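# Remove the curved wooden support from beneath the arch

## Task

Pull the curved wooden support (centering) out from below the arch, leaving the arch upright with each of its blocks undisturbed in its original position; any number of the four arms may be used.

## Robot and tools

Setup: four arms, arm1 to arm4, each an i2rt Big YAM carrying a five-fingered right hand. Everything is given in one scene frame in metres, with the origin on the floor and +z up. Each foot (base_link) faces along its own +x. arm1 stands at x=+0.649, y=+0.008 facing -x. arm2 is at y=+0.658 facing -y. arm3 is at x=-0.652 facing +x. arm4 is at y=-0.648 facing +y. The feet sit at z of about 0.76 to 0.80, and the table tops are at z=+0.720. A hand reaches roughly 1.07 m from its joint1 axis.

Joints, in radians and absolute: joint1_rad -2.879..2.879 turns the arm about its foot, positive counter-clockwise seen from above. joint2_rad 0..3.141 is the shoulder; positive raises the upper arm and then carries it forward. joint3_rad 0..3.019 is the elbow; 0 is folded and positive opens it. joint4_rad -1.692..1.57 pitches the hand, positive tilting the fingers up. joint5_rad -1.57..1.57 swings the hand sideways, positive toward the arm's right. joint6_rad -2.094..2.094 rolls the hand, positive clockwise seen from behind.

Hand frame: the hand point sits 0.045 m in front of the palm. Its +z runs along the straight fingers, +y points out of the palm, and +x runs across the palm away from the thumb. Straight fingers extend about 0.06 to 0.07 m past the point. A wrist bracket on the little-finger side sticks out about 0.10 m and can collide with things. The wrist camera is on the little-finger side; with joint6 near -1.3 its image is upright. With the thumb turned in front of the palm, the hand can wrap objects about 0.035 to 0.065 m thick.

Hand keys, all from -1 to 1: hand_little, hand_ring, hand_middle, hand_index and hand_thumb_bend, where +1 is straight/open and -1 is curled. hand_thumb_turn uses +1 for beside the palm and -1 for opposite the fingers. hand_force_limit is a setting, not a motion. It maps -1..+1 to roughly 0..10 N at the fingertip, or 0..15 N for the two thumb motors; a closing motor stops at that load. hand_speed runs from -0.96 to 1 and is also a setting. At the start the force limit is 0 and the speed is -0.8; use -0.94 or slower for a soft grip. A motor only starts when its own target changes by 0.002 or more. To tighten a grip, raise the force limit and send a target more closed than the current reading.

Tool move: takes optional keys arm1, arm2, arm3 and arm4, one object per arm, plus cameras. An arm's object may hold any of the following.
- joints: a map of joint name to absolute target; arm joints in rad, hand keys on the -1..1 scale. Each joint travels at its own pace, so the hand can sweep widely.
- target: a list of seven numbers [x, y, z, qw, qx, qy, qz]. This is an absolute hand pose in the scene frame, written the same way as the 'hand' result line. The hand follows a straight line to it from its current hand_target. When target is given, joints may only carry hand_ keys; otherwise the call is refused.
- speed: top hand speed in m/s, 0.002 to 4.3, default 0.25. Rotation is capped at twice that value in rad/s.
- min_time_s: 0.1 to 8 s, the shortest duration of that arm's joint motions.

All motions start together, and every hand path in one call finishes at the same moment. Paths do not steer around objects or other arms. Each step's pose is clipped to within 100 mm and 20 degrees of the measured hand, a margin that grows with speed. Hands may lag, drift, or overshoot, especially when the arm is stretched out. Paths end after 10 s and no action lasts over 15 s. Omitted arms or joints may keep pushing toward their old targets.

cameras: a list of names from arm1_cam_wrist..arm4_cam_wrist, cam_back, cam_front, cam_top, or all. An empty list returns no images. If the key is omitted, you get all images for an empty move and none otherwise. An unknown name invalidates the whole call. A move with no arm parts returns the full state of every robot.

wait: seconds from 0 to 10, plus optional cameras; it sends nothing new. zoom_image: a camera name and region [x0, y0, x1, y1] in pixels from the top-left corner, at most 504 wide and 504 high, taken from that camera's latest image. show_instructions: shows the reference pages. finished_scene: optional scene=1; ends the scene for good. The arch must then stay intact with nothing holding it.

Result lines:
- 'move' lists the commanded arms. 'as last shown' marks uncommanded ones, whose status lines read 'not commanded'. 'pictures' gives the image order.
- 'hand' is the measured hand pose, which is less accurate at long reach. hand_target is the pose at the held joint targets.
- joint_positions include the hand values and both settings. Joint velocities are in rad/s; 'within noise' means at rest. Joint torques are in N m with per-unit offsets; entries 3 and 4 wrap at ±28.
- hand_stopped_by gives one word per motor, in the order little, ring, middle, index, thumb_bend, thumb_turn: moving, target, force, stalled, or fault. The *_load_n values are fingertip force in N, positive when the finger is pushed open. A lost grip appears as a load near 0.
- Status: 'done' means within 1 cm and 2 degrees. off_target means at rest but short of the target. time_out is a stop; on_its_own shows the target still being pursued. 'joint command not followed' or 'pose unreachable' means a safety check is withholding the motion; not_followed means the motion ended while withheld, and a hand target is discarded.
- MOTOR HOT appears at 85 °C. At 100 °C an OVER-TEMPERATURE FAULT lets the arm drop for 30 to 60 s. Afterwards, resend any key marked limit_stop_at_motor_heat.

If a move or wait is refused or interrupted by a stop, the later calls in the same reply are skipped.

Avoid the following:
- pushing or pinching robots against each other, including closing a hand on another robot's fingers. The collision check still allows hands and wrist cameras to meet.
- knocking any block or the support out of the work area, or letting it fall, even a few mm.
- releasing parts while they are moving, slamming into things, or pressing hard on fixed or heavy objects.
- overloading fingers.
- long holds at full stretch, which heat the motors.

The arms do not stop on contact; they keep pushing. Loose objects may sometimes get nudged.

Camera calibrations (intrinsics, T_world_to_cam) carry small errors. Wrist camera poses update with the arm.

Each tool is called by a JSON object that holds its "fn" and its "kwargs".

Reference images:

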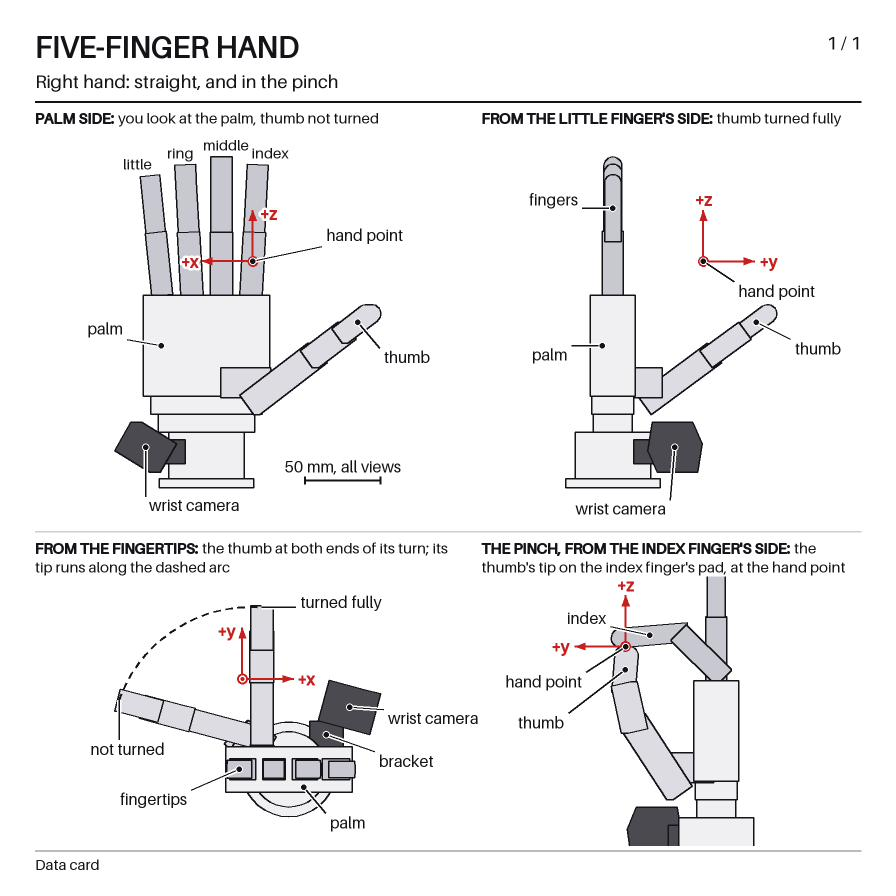

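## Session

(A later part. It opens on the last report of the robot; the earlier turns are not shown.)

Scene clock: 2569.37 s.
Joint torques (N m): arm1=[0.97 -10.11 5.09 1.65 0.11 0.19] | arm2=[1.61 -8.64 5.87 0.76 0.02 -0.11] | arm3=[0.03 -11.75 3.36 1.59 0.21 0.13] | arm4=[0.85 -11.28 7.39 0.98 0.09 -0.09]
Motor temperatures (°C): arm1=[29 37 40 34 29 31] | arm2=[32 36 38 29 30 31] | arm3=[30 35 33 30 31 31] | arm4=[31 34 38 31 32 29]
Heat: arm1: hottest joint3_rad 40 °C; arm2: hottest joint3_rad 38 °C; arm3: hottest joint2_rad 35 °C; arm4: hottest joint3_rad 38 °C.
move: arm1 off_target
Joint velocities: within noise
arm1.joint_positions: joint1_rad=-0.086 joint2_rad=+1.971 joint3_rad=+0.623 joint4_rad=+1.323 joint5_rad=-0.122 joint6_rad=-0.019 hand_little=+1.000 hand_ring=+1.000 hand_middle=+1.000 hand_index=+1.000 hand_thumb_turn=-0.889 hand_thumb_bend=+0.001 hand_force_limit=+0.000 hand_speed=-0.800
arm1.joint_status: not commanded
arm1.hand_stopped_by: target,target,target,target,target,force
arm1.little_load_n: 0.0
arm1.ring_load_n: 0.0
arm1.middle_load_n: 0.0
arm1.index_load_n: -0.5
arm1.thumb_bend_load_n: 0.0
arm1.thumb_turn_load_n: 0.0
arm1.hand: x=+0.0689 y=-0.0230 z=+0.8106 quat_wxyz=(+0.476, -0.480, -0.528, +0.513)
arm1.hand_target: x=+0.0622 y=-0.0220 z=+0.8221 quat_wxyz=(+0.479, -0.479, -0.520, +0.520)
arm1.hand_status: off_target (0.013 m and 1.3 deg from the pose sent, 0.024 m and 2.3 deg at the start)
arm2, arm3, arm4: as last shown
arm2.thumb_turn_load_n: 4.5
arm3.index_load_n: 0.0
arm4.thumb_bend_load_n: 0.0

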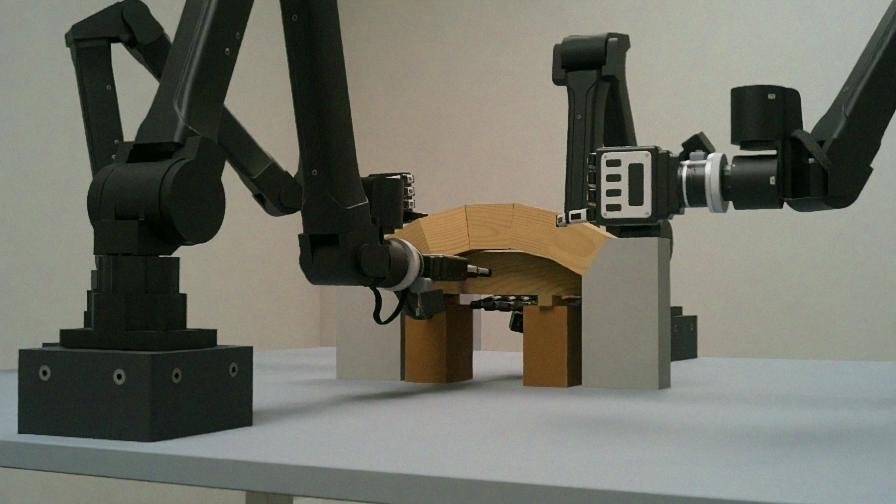

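{"fn": "move", "kwargs": {"arm1": {"target": [0.038, -0.024, 0.822, 0.4793, -0.4793, -0.5199, 0.5199], "speed": 0.04}, "cameras": ["cam_front", "cam_top", "cam_back"]}}

{"fn": "zoom_image", "kwargs": {"camera": "cam_front", "region": [400, 220, 600, 350]}}

{"fn": "zoom_image", "kwargs": {"camera": "cam_top", "region": [280, 180, 540, 400]}}

{"fn": "zoom_image", "kwargs": {"camera": "cam_back", "region": [340, 160, 540, 290]}}

Scene clock: 2578.93 s.
Joint torques (N m): arm1=[1.26 -9.05 7.34 1.11 0.22 0.17] | arm2=[1.67 -8.64 5.89 0.79 0.02 -0.12] | arm3=[0.5 -11.99 3.33 1.58 0.22 0.12] | arm4=[0.44 -10.81 7.42 1.02 0.11 -0.1]
Motor temperatures (°C): arm1=[29 38 39 34 29 31] | arm2=[32 36 38 29 30 31] | arm3=[30 35 33 30 31 31] | arm4=[31 34 38 31 32 29]
Heat: arm1: hottest joint3_rad 39 °C; arm2: hottest joint3_rad 38 °C; arm3: hottest joint2_rad 35 °C; arm4: hottest joint3_rad 38 °C.
move: arm1 off_target
Joint velocities: within noise
arm1.joint_positions: joint1_rad=-0.086 joint2_rad=+1.971 joint3_rad=+0.672 joint4_rad=+1.288 joint5_rad=-0.117 joint6_rad=-0.019 hand_little=+1.000 hand_ring=+1.000 hand_middle=+1.000 hand_index=+1.000 hand_thumb_turn=-0.889 hand_thumb_bend=+0.001 hand_force_limit=+0.000 hand_speed=-0.800
arm1.joint_status: not commanded
arm1.hand_stopped_by: target,target,target,target,target,force
arm1.little_load_n: 0.0
arm1.ring_load_n: 0.0
arm1.middle_load_n: -0.5
arm1.index_load_n: 0.0
arm1.thumb_bend_load_n: 0.0
arm1.thumb_turn_load_n: 0.0
arm1.hand: x=+0.0497 y=-0.0213 z=+0.8188 quat_wxyz=(+0.481, -0.478, -0.524, +0.515)
arm1.hand_target: x=+0.0383 y=-0.0239 z=+0.8224 quat_wxyz=(+0.480, -0.479, -0.520, +0.520)
arm1.hand_status: off_target (0.012 m and 0.8 deg from the pose sent, 0.033 m and 1.3 deg at the start)
arm2, arm3, arm4: as last shown
arm4.thumb_turn_load_n: 1.0
pictures: cam_back, cam_front, cam_top

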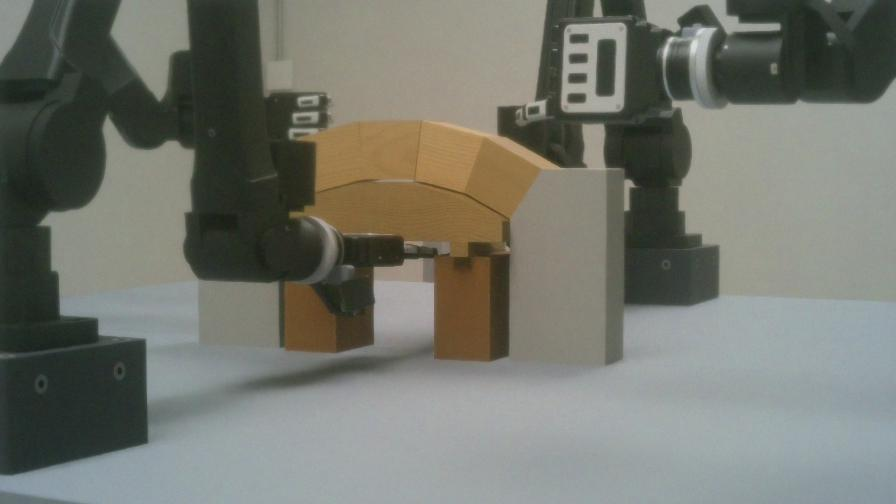

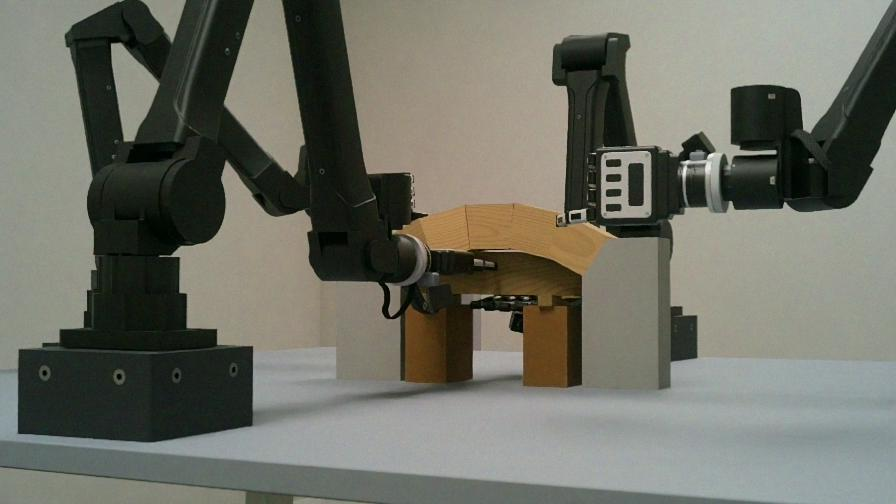

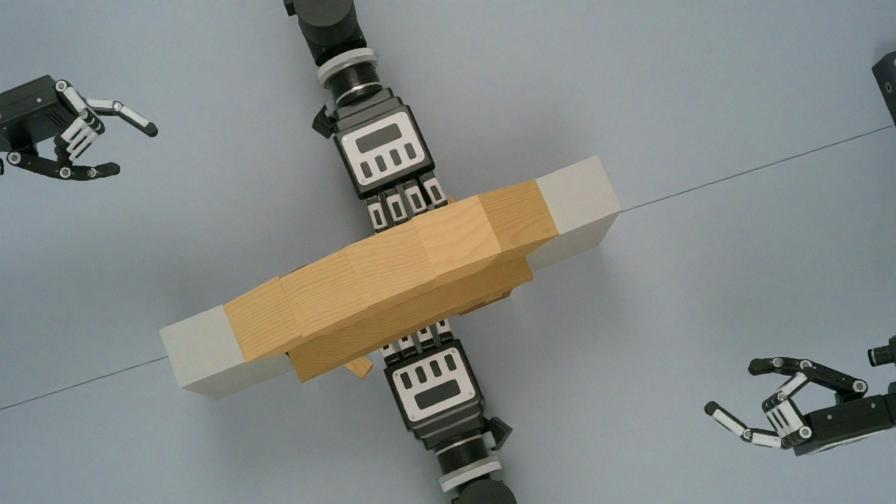

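Scaled by 2.520 from the camera's image (finer frame: 1280x720).

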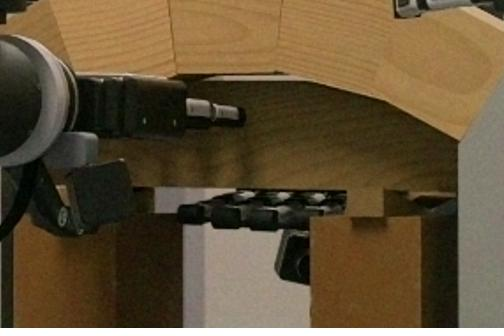

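Scaled by 1.938 from the camera's image (finer frame: 1280x720).

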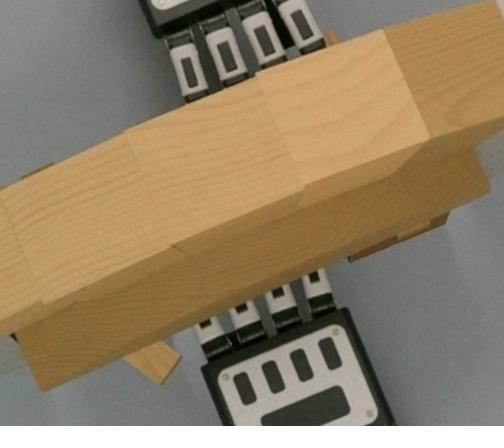

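Scaled by 2.520 from the camera's image (finer frame: 1280x720).

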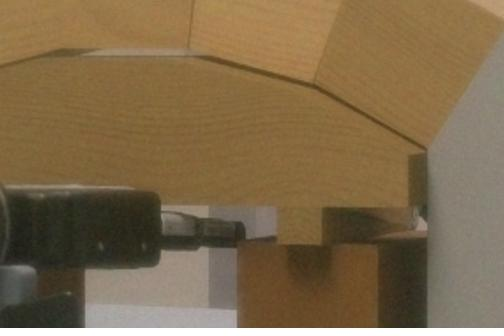

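{"fn": "move", "kwargs": {"arm1": {"target": [0.029, -0.025, 0.8165, 0.4793, -0.4793, -0.5199, 0.5199], "speed": 0.04}, "cameras": ["cam_front", "cam_top", "cam_back"]}}

{"fn": "zoom_image", "kwargs": {"camera": "cam_front", "region": [400, 220, 600, 350]}}

{"fn": "zoom_image", "kwargs": {"camera": "cam_top", "region": [280, 180, 540, 400]}}

{"fn": "zoom_image", "kwargs": {"camera": "cam_back", "region": [340, 160, 540, 290]}}

Scene clock: 2591.57 s.
Joint torques (N m): arm1=[1.67 -8.41 7.38 1.1 0.2 0.18] | arm2=[1.73 -8.53 5.86 0.72 0.02 -0.11] | arm3=[0.09 -11.99 3.38 1.46 0.19 0.13] | arm4=[0.67 -10.87 7.46 0.96 0.11 -0.08]
Motor temperatures (°C): arm1=[29 38 40 34 29 31] | arm2=[32 36 38 29 30 31] | arm3=[30 35 33 30 31 31] | arm4=[31 34 38 31 32 29]
Heat: arm1: hottest joint3_rad 40 °C; arm2: hottest joint3_rad 38 °C; arm3: hottest joint2_rad 35 °C; arm4: hottest joint3_rad 38 °C.
move: arm1 off_target
Joint velocities: within noise
arm1.joint_positions: joint1_rad=-0.085 joint2_rad=+1.987 joint3_rad=+0.700 joint4_rad=+1.286 joint5_rad=-0.114 joint6_rad=-0.019 hand_little=+1.000 hand_ring=+1.000 hand_middle=+1.000 hand_index=+1.000 hand_thumb_turn=-0.889 hand_thumb_bend=+0.001 hand_force_limit=+0.000 hand_speed=-0.800
arm1.joint_status: not commanded
arm1.hand_stopped_by: target,target,target,target,target,force
arm1.little_load_n: 0.0
arm1.ring_load_n: 0.0
arm1.middle_load_n: -0.5
arm1.index_load_n: 0.0
arm1.thumb_bend_load_n: 0.0
arm1.thumb_turn_load_n: 0.0
arm1.hand: x=+0.0394 y=-0.0208 z=+0.8191 quat_wxyz=(+0.484, -0.476, -0.521, +0.517)
arm1.hand_target: x=+0.0294 y=-0.0251 z=+0.8167 quat_wxyz=(+0.479, -0.479, -0.520, +0.520)
arm1.hand_status: off_target (0.012 m and 0.8 deg from the pose sent, 0.021 m and 0.8 deg at the start)
arm2, arm3, arm4: as last shown
arm2.middle_load_n: 1.0
arm4.thumb_bend_load_n: -0.5
arm4.thumb_turn_load_n: 0.5
pictures: cam_back, cam_front, cam_top

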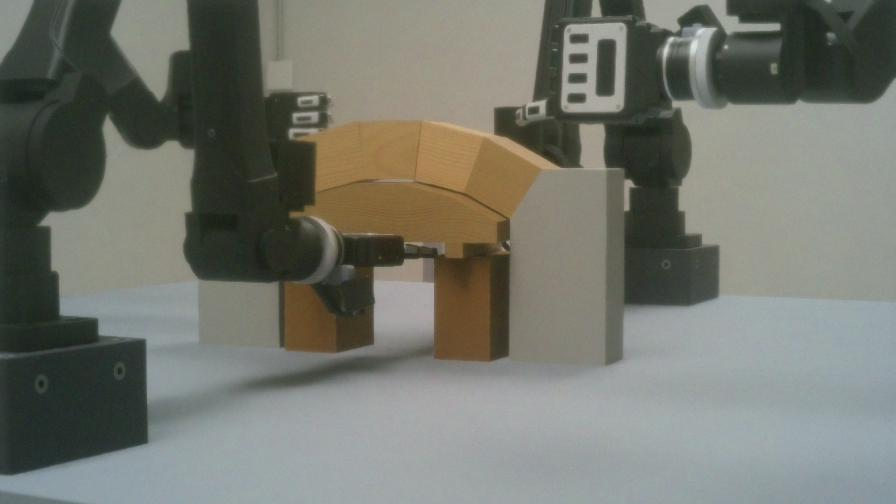

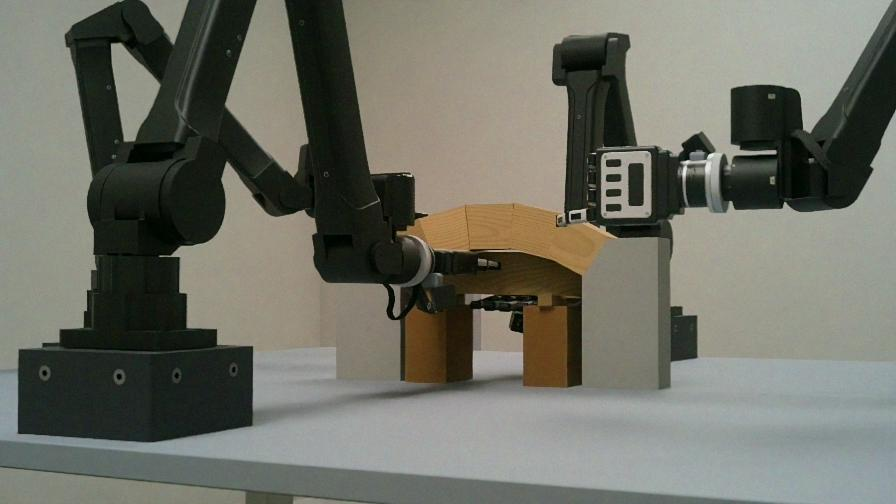

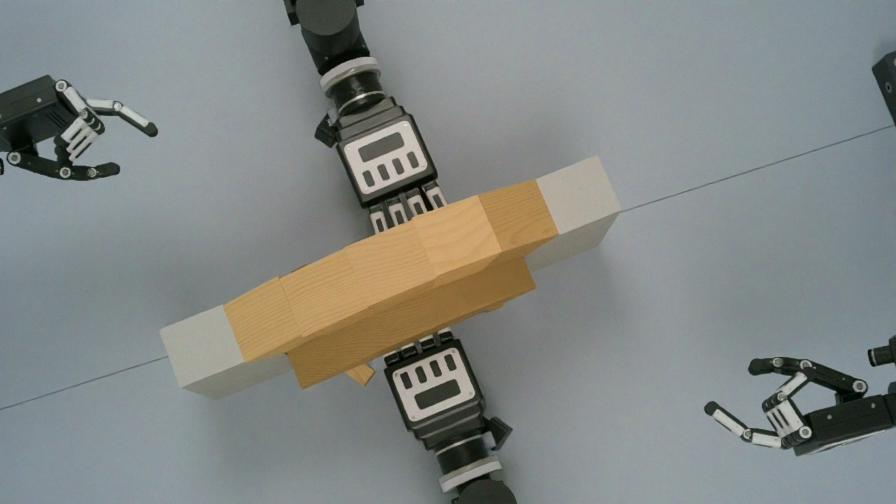

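Scaled by 2.520 from the camera's image (finer frame: 1280x720).

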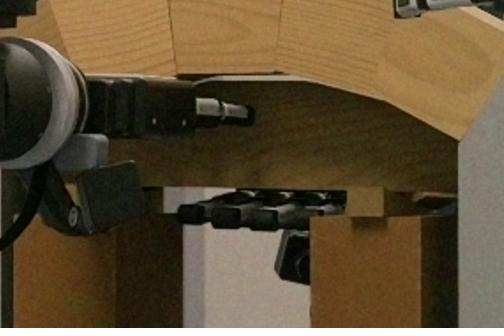

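Scaled by 1.938 from the camera's image (finer frame: 1280x720).

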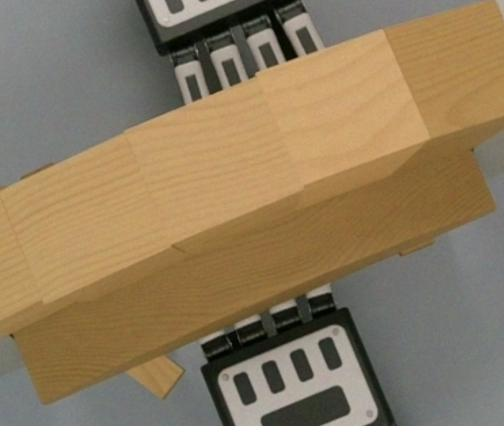

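Scaled by 2.520 from the camera's image (finer frame: 1280x720).

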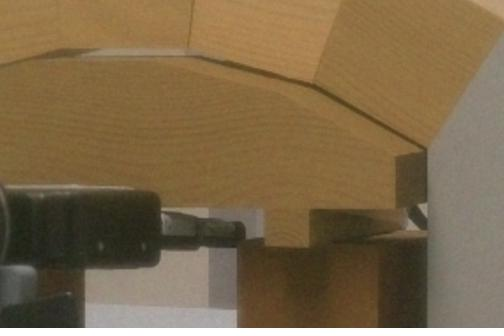

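{"fn": "zoom_image", "kwargs": {"camera": "cam_front", "region": [500, 270, 600, 330]}}

{"fn": "zoom_image", "kwargs": {"camera": "cam_top", "region": [290, 340, 400, 400]}}

{"fn": "zoom_image", "kwargs": {"camera": "cam_back", "region": [430, 220, 530, 280]}}

{"fn": "move", "kwargs": {"cameras": ["arm4_cam_wrist", "arm3_cam_wrist", "arm2_cam_wrist"]}}

Scaled by 5.040 from the camera's image (finer frame: 1280x720).

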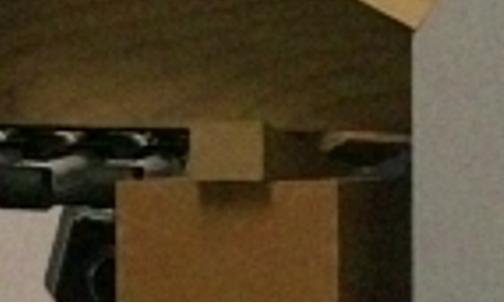

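Scaled by 4.582 from the camera's image (finer frame: 1280x720).

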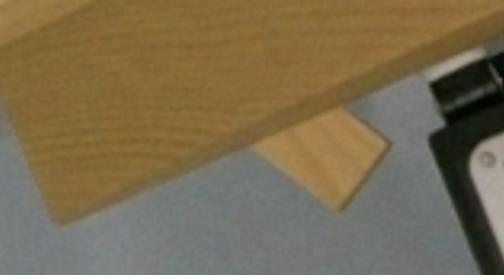

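Scaled by 5.040 from the camera's image (finer frame: 1280x720).

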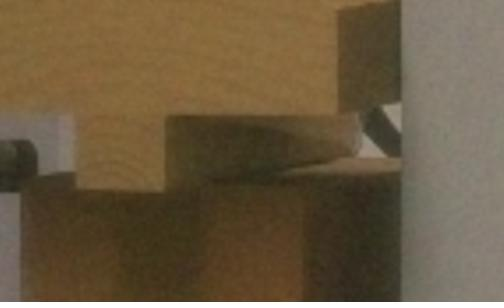

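Scene clock: 2606.67 s.
Joint torques (N m): arm1=[0.97 -8.64 7.35 1.22 0.2 0.16] | arm2=[1.55 -8.7 5.83 0.73 0.03 -0.12] | arm3=[0.03 -12.04 3.25 1.51 0.2 0.12] | arm4=[0.73 -10.75 7.39 1.01 0.09 -0.1]
Motor temperatures (°C): arm1=[29 37 41 33 29 31] | arm2=[32 36 38 29 30 31] | arm3=[30 35 33 30 31 31] | arm4=[31 34 38 31 32 29]
Heat: arm1: hottest joint3_rad 41 °C; arm2: hottest joint3_rad 38 °C; arm3: hottest joint2_rad 35 °C; arm4: hottest joint3_rad 38 °C.
Joint velocities: within noise
arm1.joint_positions: joint1_rad=-0.085 joint2_rad=+1.987 joint3_rad=+0.700 joint4_rad=+1.286 joint5_rad=-0.114 joint6_rad=-0.019 hand_little=+1.000 hand_ring=+1.000 hand_middle=+1.000 hand_index=+1.000 hand_thumb_turn=-0.889 hand_thumb_bend=+0.001 hand_force_limit=+0.000 hand_speed=-0.800
arm1.joint_status: not commanded
arm1.hand_stopped_by: target,target,target,target,target,force
arm1.little_load_n: -0.5
arm1.ring_load_n: 0.0
arm1.middle_load_n: -0.5
arm1.index_load_n: 0.0
arm1.thumb_bend_load_n: 0.0
arm1.thumb_turn_load_n: 0.0
arm1.hand: x=+0.0394 y=-0.0208 z=+0.8191 quat_wxyz=(+0.484, -0.476, -0.521, +0.517) (m; scene frame)
arm1.hand_target: x=+0.0294 y=-0.0251 z=+0.8167 quat_wxyz=(+0.479, -0.479, -0.520, +0.520) (m; scene frame)
arm1.hand_status: off_target (0.012 m and 0.8 deg from the pose sent, 0.021 m and 0.8 deg at the start)
arm2.joint_positions: joint1_rad=+0.766 joint2_rad=+1.363 joint3_rad=+0.389 joint4_rad=+0.991 joint5_rad=+0.710 joint6_rad=-1.568 hand_little=-1.000 hand_ring=-1.000 hand_middle=-1.000 hand_index=+0.300 hand_thumb_turn=-0.799 hand_thumb_bend=+0.299 hand_force_limit=+0.000 hand_speed=-0.800
arm2.joint_status: not commanded
arm2.hand_stopped_by: target,target,target,target,target,target
arm2.little_load_n: 0.0
arm2.ring_load_n: 0.0
arm2.middle_load_n: 0.5
arm2.index_load_n: 0.0
arm2.thumb_bend_load_n: -2.0
arm2.thumb_turn_load_n: 4.5
arm2.hand: x=+0.1608 y=+0.2476 z=+0.9315 quat_wxyz=(+0.477, +0.512, -0.482, +0.527) (m; scene frame)
arm2.hand_target: x=+0.1600 y=+0.2500 z=+0.9301 quat_wxyz=(+0.479, +0.520, -0.479, +0.520) (m; scene frame)
arm2.hand_status: not commanded
arm3.joint_positions: joint1_rad=+0.052 joint2_rad=+2.050 joint3_rad=+0.638 joint4_rad=+1.411 joint5_rad=-0.040 joint6_rad=-0.011 hand_little=+1.000 hand_ring=+1.000 hand_middle=+1.000 hand_index=+1.000 hand_thumb_turn=-1.000 hand_thumb_bend=+0.000 hand_force_limit=+0.000 hand_speed=-0.400
arm3.joint_status: not commanded
arm3.hand_stopped_by: target,target,target,target,target,target
arm3.little_load_n: 0.0
arm3.ring_load_n: 0.0
arm3.middle_load_n: -0.5
arm3.index_load_n: 0.0
arm3.thumb_bend_load_n: 0.0
arm3.thumb_turn_load_n: 0.0
arm3.hand: x=-0.0700 y=+0.0652 z=+0.7899 quat_wxyz=(-0.513, +0.523, -0.480, +0.482) (m; scene frame)
arm3.hand_target: x=-0.0641 y=+0.0715 z=+0.7982 quat_wxyz=(-0.520, +0.520, -0.479, +0.479) (m; scene frame)
arm3.hand_status: not commanded
arm4.joint_positions: joint1_rad=+0.909 joint2_rad=+1.393 joint3_rad=+0.586 joint4_rad=+0.794 joint5_rad=+0.995 joint6_rad=-1.543 hand_little=-1.000 hand_ring=-1.000 hand_middle=-1.000 hand_index=+0.350 hand_thumb_turn=-0.750 hand_thumb_bend=+0.299 hand_force_limit=+0.300 hand_speed=-0.800
arm4.joint_status: not commanded
arm4.hand_stopped_by: target,target,target,target,target,force
arm4.little_load_n: 0.0
arm4.ring_load_n: 0.0
arm4.middle_load_n: 0.5
arm4.index_load_n: 0.0
arm4.thumb_bend_load_n: -0.5
arm4.thumb_turn_load_n: 1.0
arm4.hand: x=-0.2204 y=-0.2449 z=+0.9709 quat_wxyz=(-0.488, +0.517, +0.479, +0.515) (m; scene frame)
arm4.hand_target: x=-0.2201 y=-0.2499 z=+0.9700 quat_wxyz=(-0.485, +0.514, +0.485, +0.514) (m; scene frame)
arm4.hand_status: not commanded
pictures: arm2_cam_wrist, arm3_cam_wrist, arm4_cam_wrist
camera_calibration:
arm2_cam_wrist: T_world_to_cam=[[-0.97849, -0.02912, 0.20424, -0.0306], [-0.18837, 0.52979, -0.82695, 0.66638], [-0.08412, -0.84763, -0.52387, 0.82331]] pos_world=[0.16484, 0.34393, 0.98862]
arm3_cam_wrist: T_world_to_cam=[[0.02901, -0.27219, -0.96181, 0.78468], [-0.57511, 0.78245, -0.23878, 0.09906], [0.81756, 0.56007, -0.13384, 0.2369]] pos_world=[-0.15948, 0.00339, 0.81006]
arm4_cam_wrist: T_world_to_cam=[[0.98031, -0.04303, 0.19273, 0.02227], [0.14089, -0.53143, -0.8353, 0.71089], [0.13837, 0.84601, -0.5149, 0.85409]] pos_world=[-0.24017, -0.34382, 1.02929]

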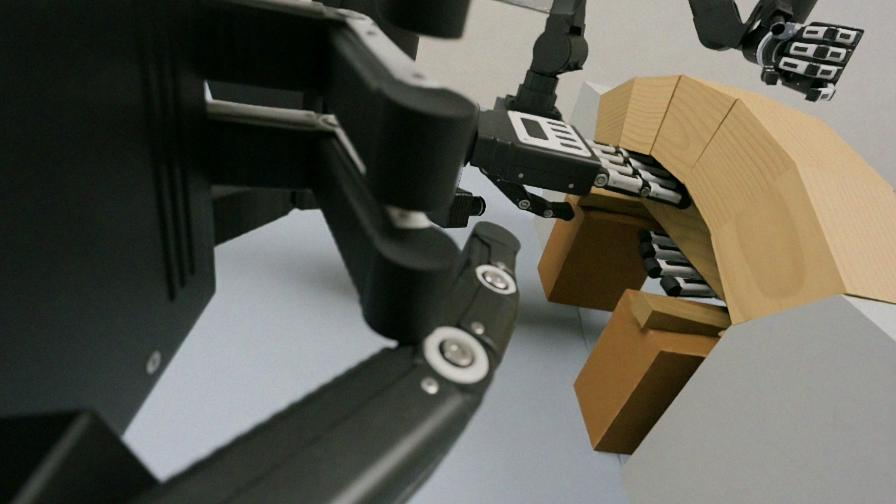

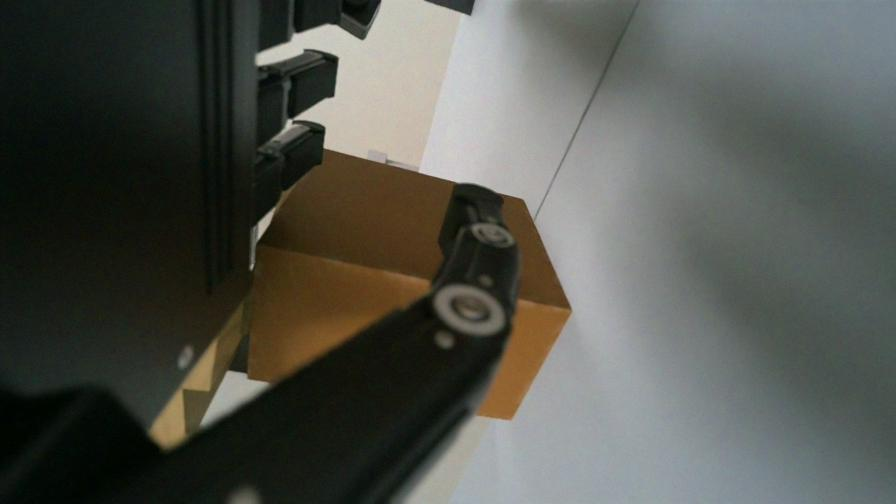

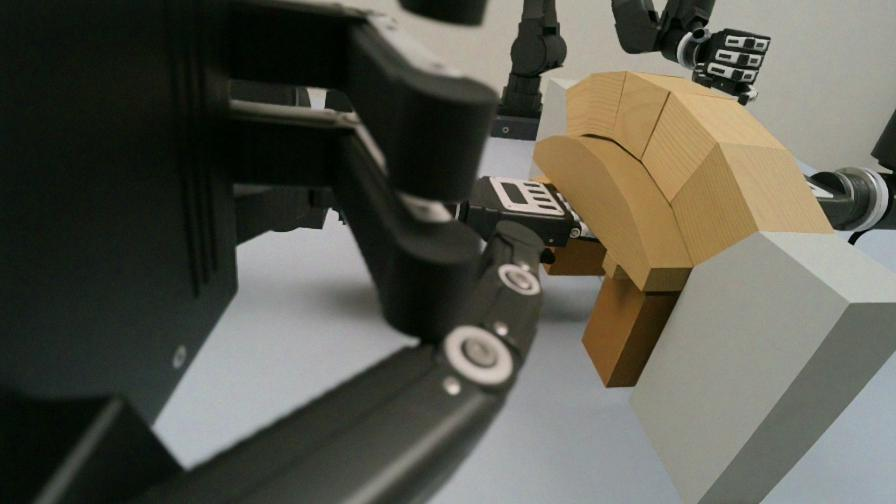

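{"fn": "zoom_image", "kwargs": {"camera": "arm2_cam_wrist", "region": [520, 120, 780, 340]}}

{"fn": "zoom_image", "kwargs": {"camera": "arm4_cam_wrist", "region": [500, 180, 720, 400]}}

{"fn": "zoom_image", "kwargs": {"camera": "arm3_cam_wrist", "region": [100, 240, 300, 500]}}

Scaled by 1.938 from the camera's image (finer frame: 1280x720).

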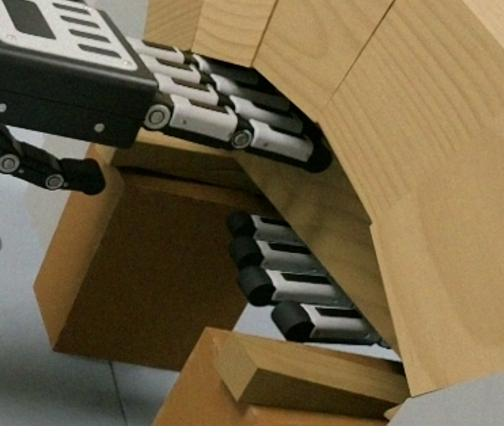

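Scaled by 2.291 from the camera's image (finer frame: 1280x720).

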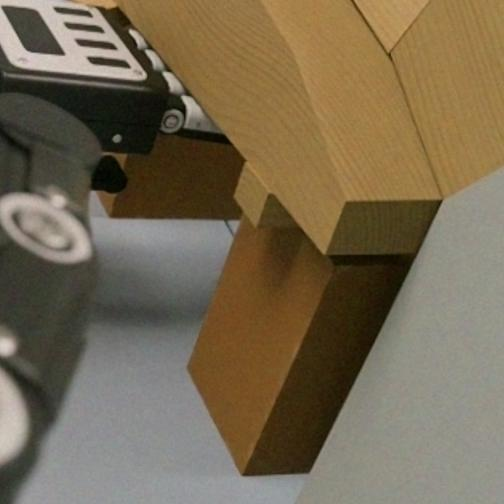

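Scaled by 1.938 from the camera's image (finer frame: 1280x720).

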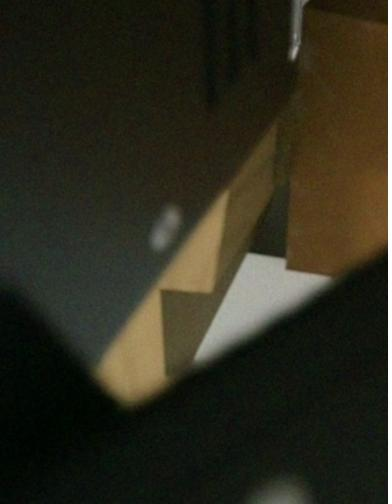

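{"fn": "move", "kwargs": {"arm3": {"target": [-0.152, 0.064, 0.795, 0.5199, -0.5199, 0.4793, -0.4793], "speed": 0.08}, "cameras": ["cam_top", "cam_back"]}}

{"fn": "zoom_image", "kwargs": {"camera": "cam_top", "region": [320, 300, 500, 440]}}

{"fn": "zoom_image", "kwargs": {"camera": "cam_back", "region": [290, 160, 530, 320]}}

Scene clock: 2818.87 s.
Joint torques (N m): arm1=[1.08 -8.41 7.39 1.14 0.24 0.15] | arm2=[1.61 -8.59 5.86 0.75 0.03 -0.12] | arm3=[-0.91 -9.76 0.51 3.64 -0.05 0.1] | arm4=[0.62 -10.87 7.46 0.95 0.08 -0.09]
Motor temperatures (°C): arm1=[29 36 42 33 29 31] | arm2=[32 36 37 29 30 31] | arm3=[30 36 33 30 31 31] | arm4=[31 34 38 31 32 29]
Heat: arm1: hottest joint3_rad 42 °C; arm2: hottest joint3_rad 37 °C; arm3: hottest joint2_rad 36 °C; arm4: hottest joint3_rad 38 °C.
move: arm3 off_target
Joint velocities: within noise
arm1, arm2, arm4: as last shown
arm1.little_load_n: 0.0
arm3.joint_positions: joint1_rad=+0.052 joint2_rad=+2.017 joint3_rad=+0.421 joint4_rad=+1.550 joint5_rad=-0.047 joint6_rad=-0.011 hand_little=+1.000 hand_ring=+1.000 hand_middle=+1.000 hand_index=+1.000 hand_thumb_turn=-1.000 hand_thumb_bend=+0.000 hand_force_limit=+0.000 hand_speed=-0.400
arm3.joint_status: not commanded
arm3.hand_stopped_by: target,target,target,target,target,target
arm3.little_load_n: 0.0
arm3.ring_load_n: 0.0
arm3.middle_load_n: 0.0
arm3.index_load_n: 0.0
arm3.thumb_bend_load_n: 0.0
arm3.thumb_turn_load_n: 0.0
arm3.hand: x=-0.1532 y=+0.0636 z=+0.7819 quat_wxyz=(-0.504, +0.536, -0.489, +0.469)
arm3.hand_target: x=-0.1518 y=+0.0640 z=+0.7951 quat_wxyz=(-0.516, +0.524, -0.482, +0.476)
arm3.hand_status: off_target (0.013 m and 3.1 deg from the pose sent, 0.082 m and 1.0 deg at the start; a joint's target at an end of its range on 20 of 50 steps)
pictures: cam_back, cam_top

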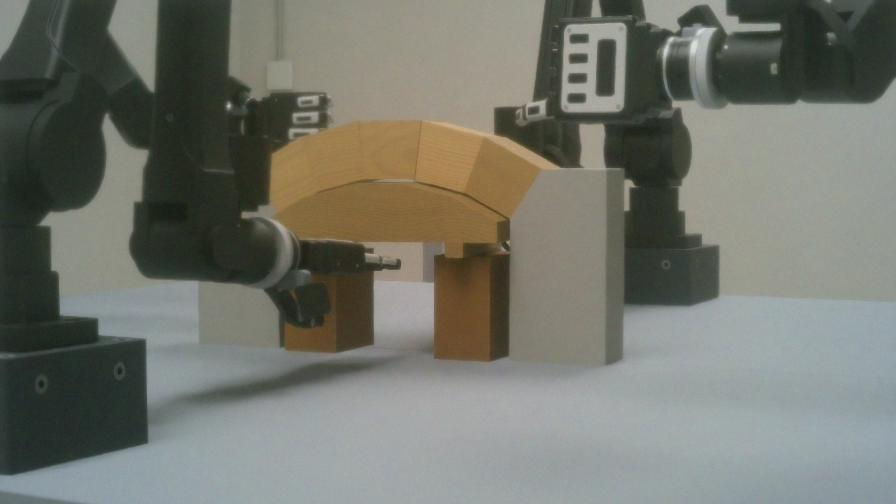

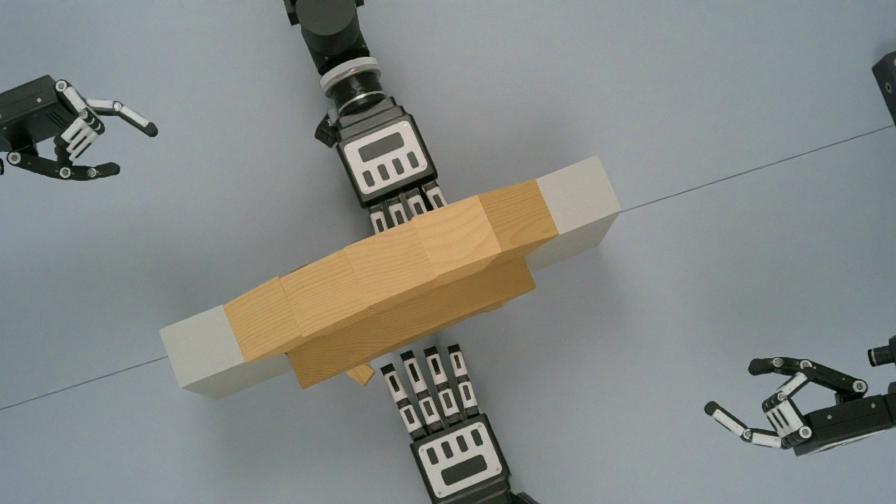

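Scaled by 2.800 from the camera's image (finer frame: 1280x720).

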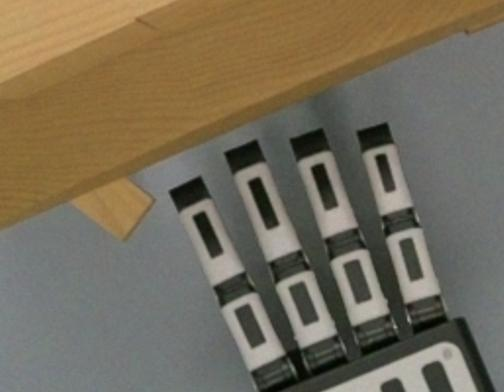

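Scaled by 2.100 from the camera's image (finer frame: 1280x720).

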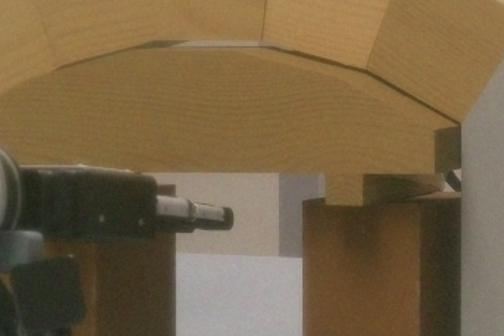

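{"fn": "move", "kwargs": {"arm3": {"target": [-0.139, 0.065, 0.803, 0.5199, -0.5199, 0.4793, -0.4793], "speed": 0.08}, "cameras": ["cam_top", "cam_back"]}}

{"fn": "zoom_image", "kwargs": {"camera": "cam_top", "region": [320, 300, 500, 440]}}

{"fn": "zoom_image", "kwargs": {"camera": "cam_back", "region": [290, 160, 530, 320]}}

Scene clock: 2833.50 s.
Joint torques (N m): arm1=[1.03 -8.82 7.38 1.29 0.23 0.15] | arm2=[1.55 -8.64 5.85 0.72 0.02 -0.11] | arm3=[-0.5 -10.05 2.24 2.36 0.07 0.11] | arm4=[0.62 -10.52 7.31 0.99 0.09 -0.09]
Motor temperatures (°C): arm1=[29 36 42 33 29 31] | arm2=[32 36 37 29 30 31] | arm3=[30 35 33 30 31 31] | arm4=[31 34 38 31 32 29]
Heat: arm1: hottest joint3_rad 42 °C; arm2: hottest joint3_rad 37 °C; arm3: hottest joint2_rad 35 °C; arm4: hottest joint3_rad 38 °C.
move: arm3 off_target
Joint velocities: within noise
arm1, arm2, arm4: as last shown
arm1.index_load_n: -0.5
arm1.thumb_turn_load_n: 0.5
arm2.middle_load_n: 1.0
arm2.thumb_turn_load_n: 4.0
arm3.joint_positions: joint1_rad=+0.052 joint2_rad=+1.999 joint3_rad=+0.430 joint4_rad=+1.550 joint5_rad=-0.047 joint6_rad=-0.011 hand_little=+1.000 hand_ring=+1.000 hand_middle=+1.000 hand_index=+1.000 hand_thumb_turn=-1.000 hand_thumb_bend=+0.000 hand_force_limit=+0.000 hand_speed=-0.400
arm3.joint_status: not commanded
arm3.hand_stopped_by: target,target,target,target,target,target
arm3.little_load_n: 0.0
arm3.ring_load_n: 0.0
arm3.middle_load_n: 0.0
arm3.index_load_n: 0.0
arm3.thumb_bend_load_n: 0.0
arm3.thumb_turn_load_n: 0.0
arm3.hand: x=-0.1469 y=+0.0639 z=+0.7925 quat_wxyz=(-0.510, +0.530, -0.483, +0.475)
arm3.hand_target: x=-0.1393 y=+0.0651 z=+0.8030 quat_wxyz=(-0.520, +0.520, -0.479, +0.479)
arm3.hand_status: off_target (0.013 m and 1.7 deg from the pose sent, 0.025 m and 3.1 deg at the start)
pictures: cam_back, cam_top

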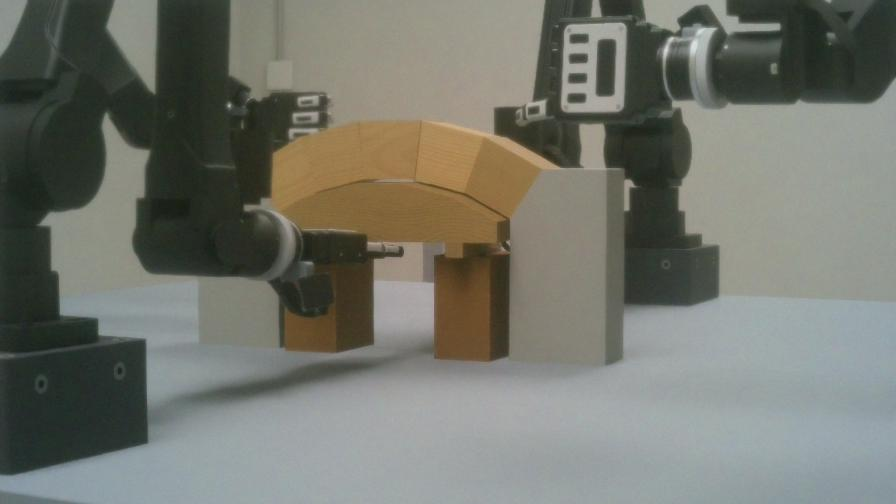

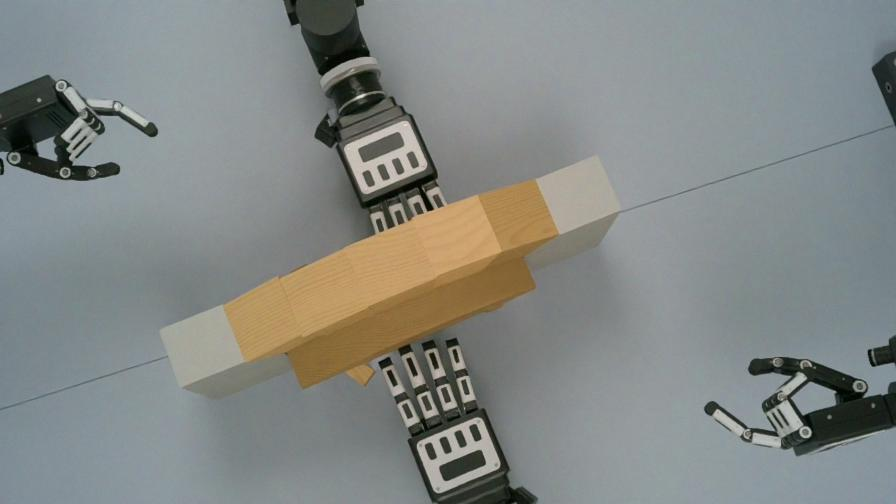

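Scaled by 2.800 from the camera's image (finer frame: 1280x720).

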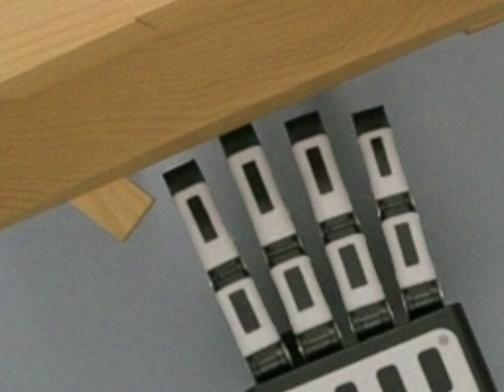

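Scaled by 2.100 from the camera's image (finer frame: 1280x720).

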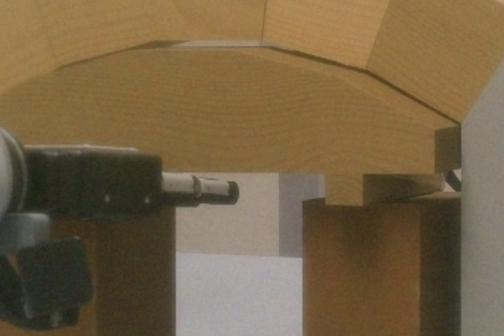

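{"fn": "move", "kwargs": {"arm3": {"target": [-0.141, 0.088, 0.800, 0.5199, -0.5199, 0.4793, -0.4793], "speed": 0.05}, "cameras": ["cam_top", "cam_back"]}}

{"fn": "zoom_image", "kwargs": {"camera": "cam_top", "region": [280, 260, 460, 400]}}

{"fn": "zoom_image", "kwargs": {"camera": "cam_back", "region": [290, 160, 530, 320]}}

Scene clock: 2842.27 s.
Joint torques (N m): arm1=[1.32 -9.17 7.31 1.06 0.24 0.18] | arm2=[1.61 -8.7 5.87 0.75 0.01 -0.12] | arm3=[0.56 -9 2.3 2.82 0.21 0.11] | arm4=[0.62 -11.16 7.43 0.98 0.11 -0.09]
Motor temperatures (°C): arm1=[29 36 42 33 29 31] | arm2=[32 36 37 29 30 31] | arm3=[30 35 33 30 31 31] | arm4=[31 34 38 31 32 29]
Heat: arm1: hottest joint3_rad 42 °C; arm2: hottest joint3_rad 37 °C; arm3: hottest joint2_rad 35 °C; arm4: hottest joint3_rad 38 °C.
move: arm3 off_target
Joint velocities: within noise
arm1, arm2, arm4: as last shown
arm1.index_load_n: 0.0
arm1.thumb_turn_load_n: 0.0
arm2.middle_load_n: 0.5
arm2.thumb_bend_load_n: -1.5
arm2.thumb_turn_load_n: 4.5
arm3.joint_positions: joint1_rad=+0.114 joint2_rad=+1.999 joint3_rad=+0.430 joint4_rad=+1.550 joint5_rad=+0.022 joint6_rad=-0.011 hand_little=+1.000 hand_ring=+1.000 hand_middle=+1.000 hand_index=+1.000 hand_thumb_turn=-1.000 hand_thumb_bend=+0.000 hand_force_limit=+0.000 hand_speed=-0.400
arm3.joint_status: not commanded
arm3.hand_stopped_by: target,target,target,target,target,target
arm3.little_load_n: 0.0
arm3.ring_load_n: 0.0
arm3.middle_load_n: 0.0
arm3.index_load_n: 0.0
arm3.thumb_bend_load_n: 0.0
arm3.thumb_turn_load_n: 0.0
arm3.hand: x=-0.1478 y=+0.0819 z=+0.7925 quat_wxyz=(-0.508, +0.528, -0.485, +0.478)
arm3.hand_target: x=-0.1413 y=+0.0879 z=+0.8000 quat_wxyz=(-0.520, +0.520, -0.479, +0.479)
arm3.hand_status: off_target (0.012 m and 1.8 deg from the pose sent, 0.026 m and 1.7 deg at the start)
arm4.middle_load_n: 1.0
pictures: cam_back, cam_top

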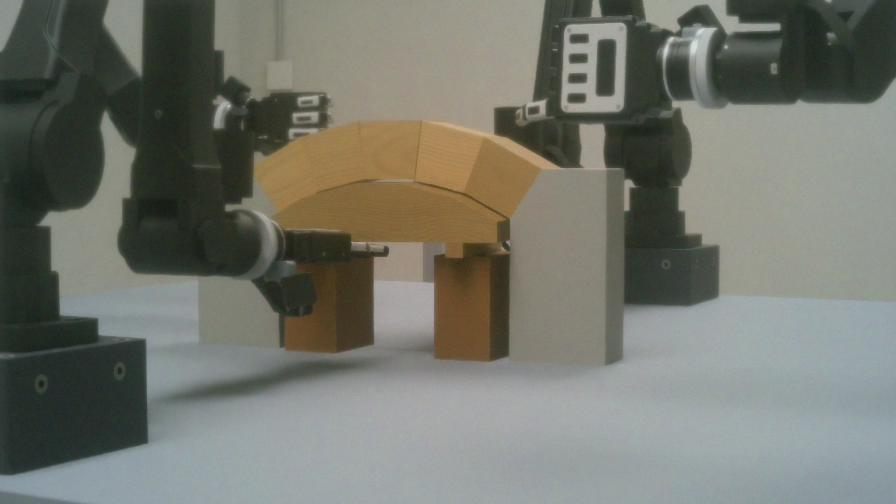

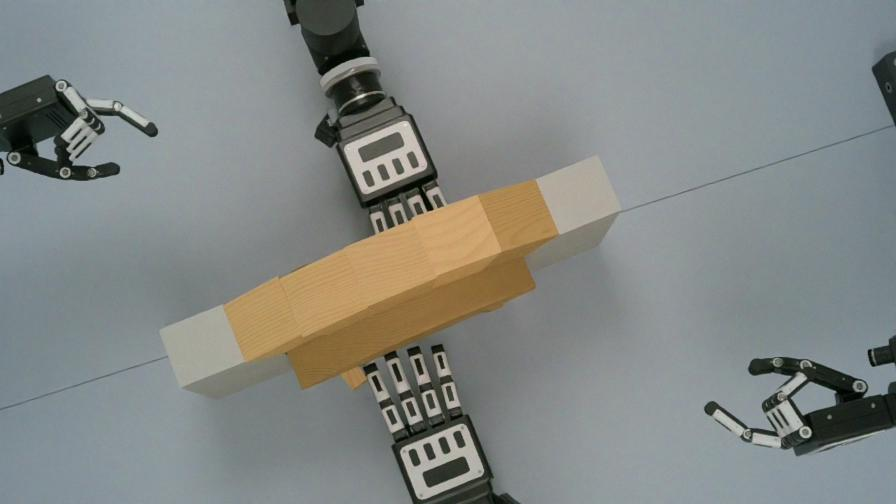

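Scaled by 2.800 from the camera's image (finer frame: 1280x720).

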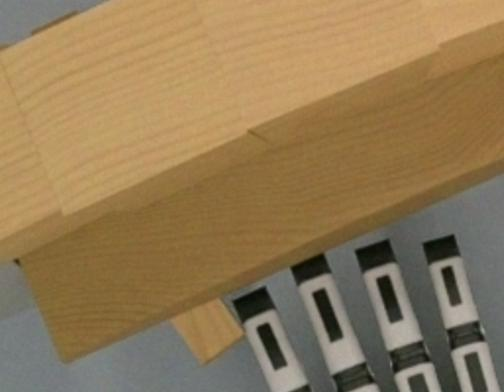

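Scaled by 2.100 from the camera's image (finer frame: 1280x720).

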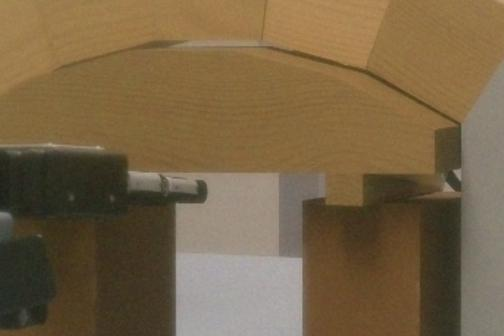

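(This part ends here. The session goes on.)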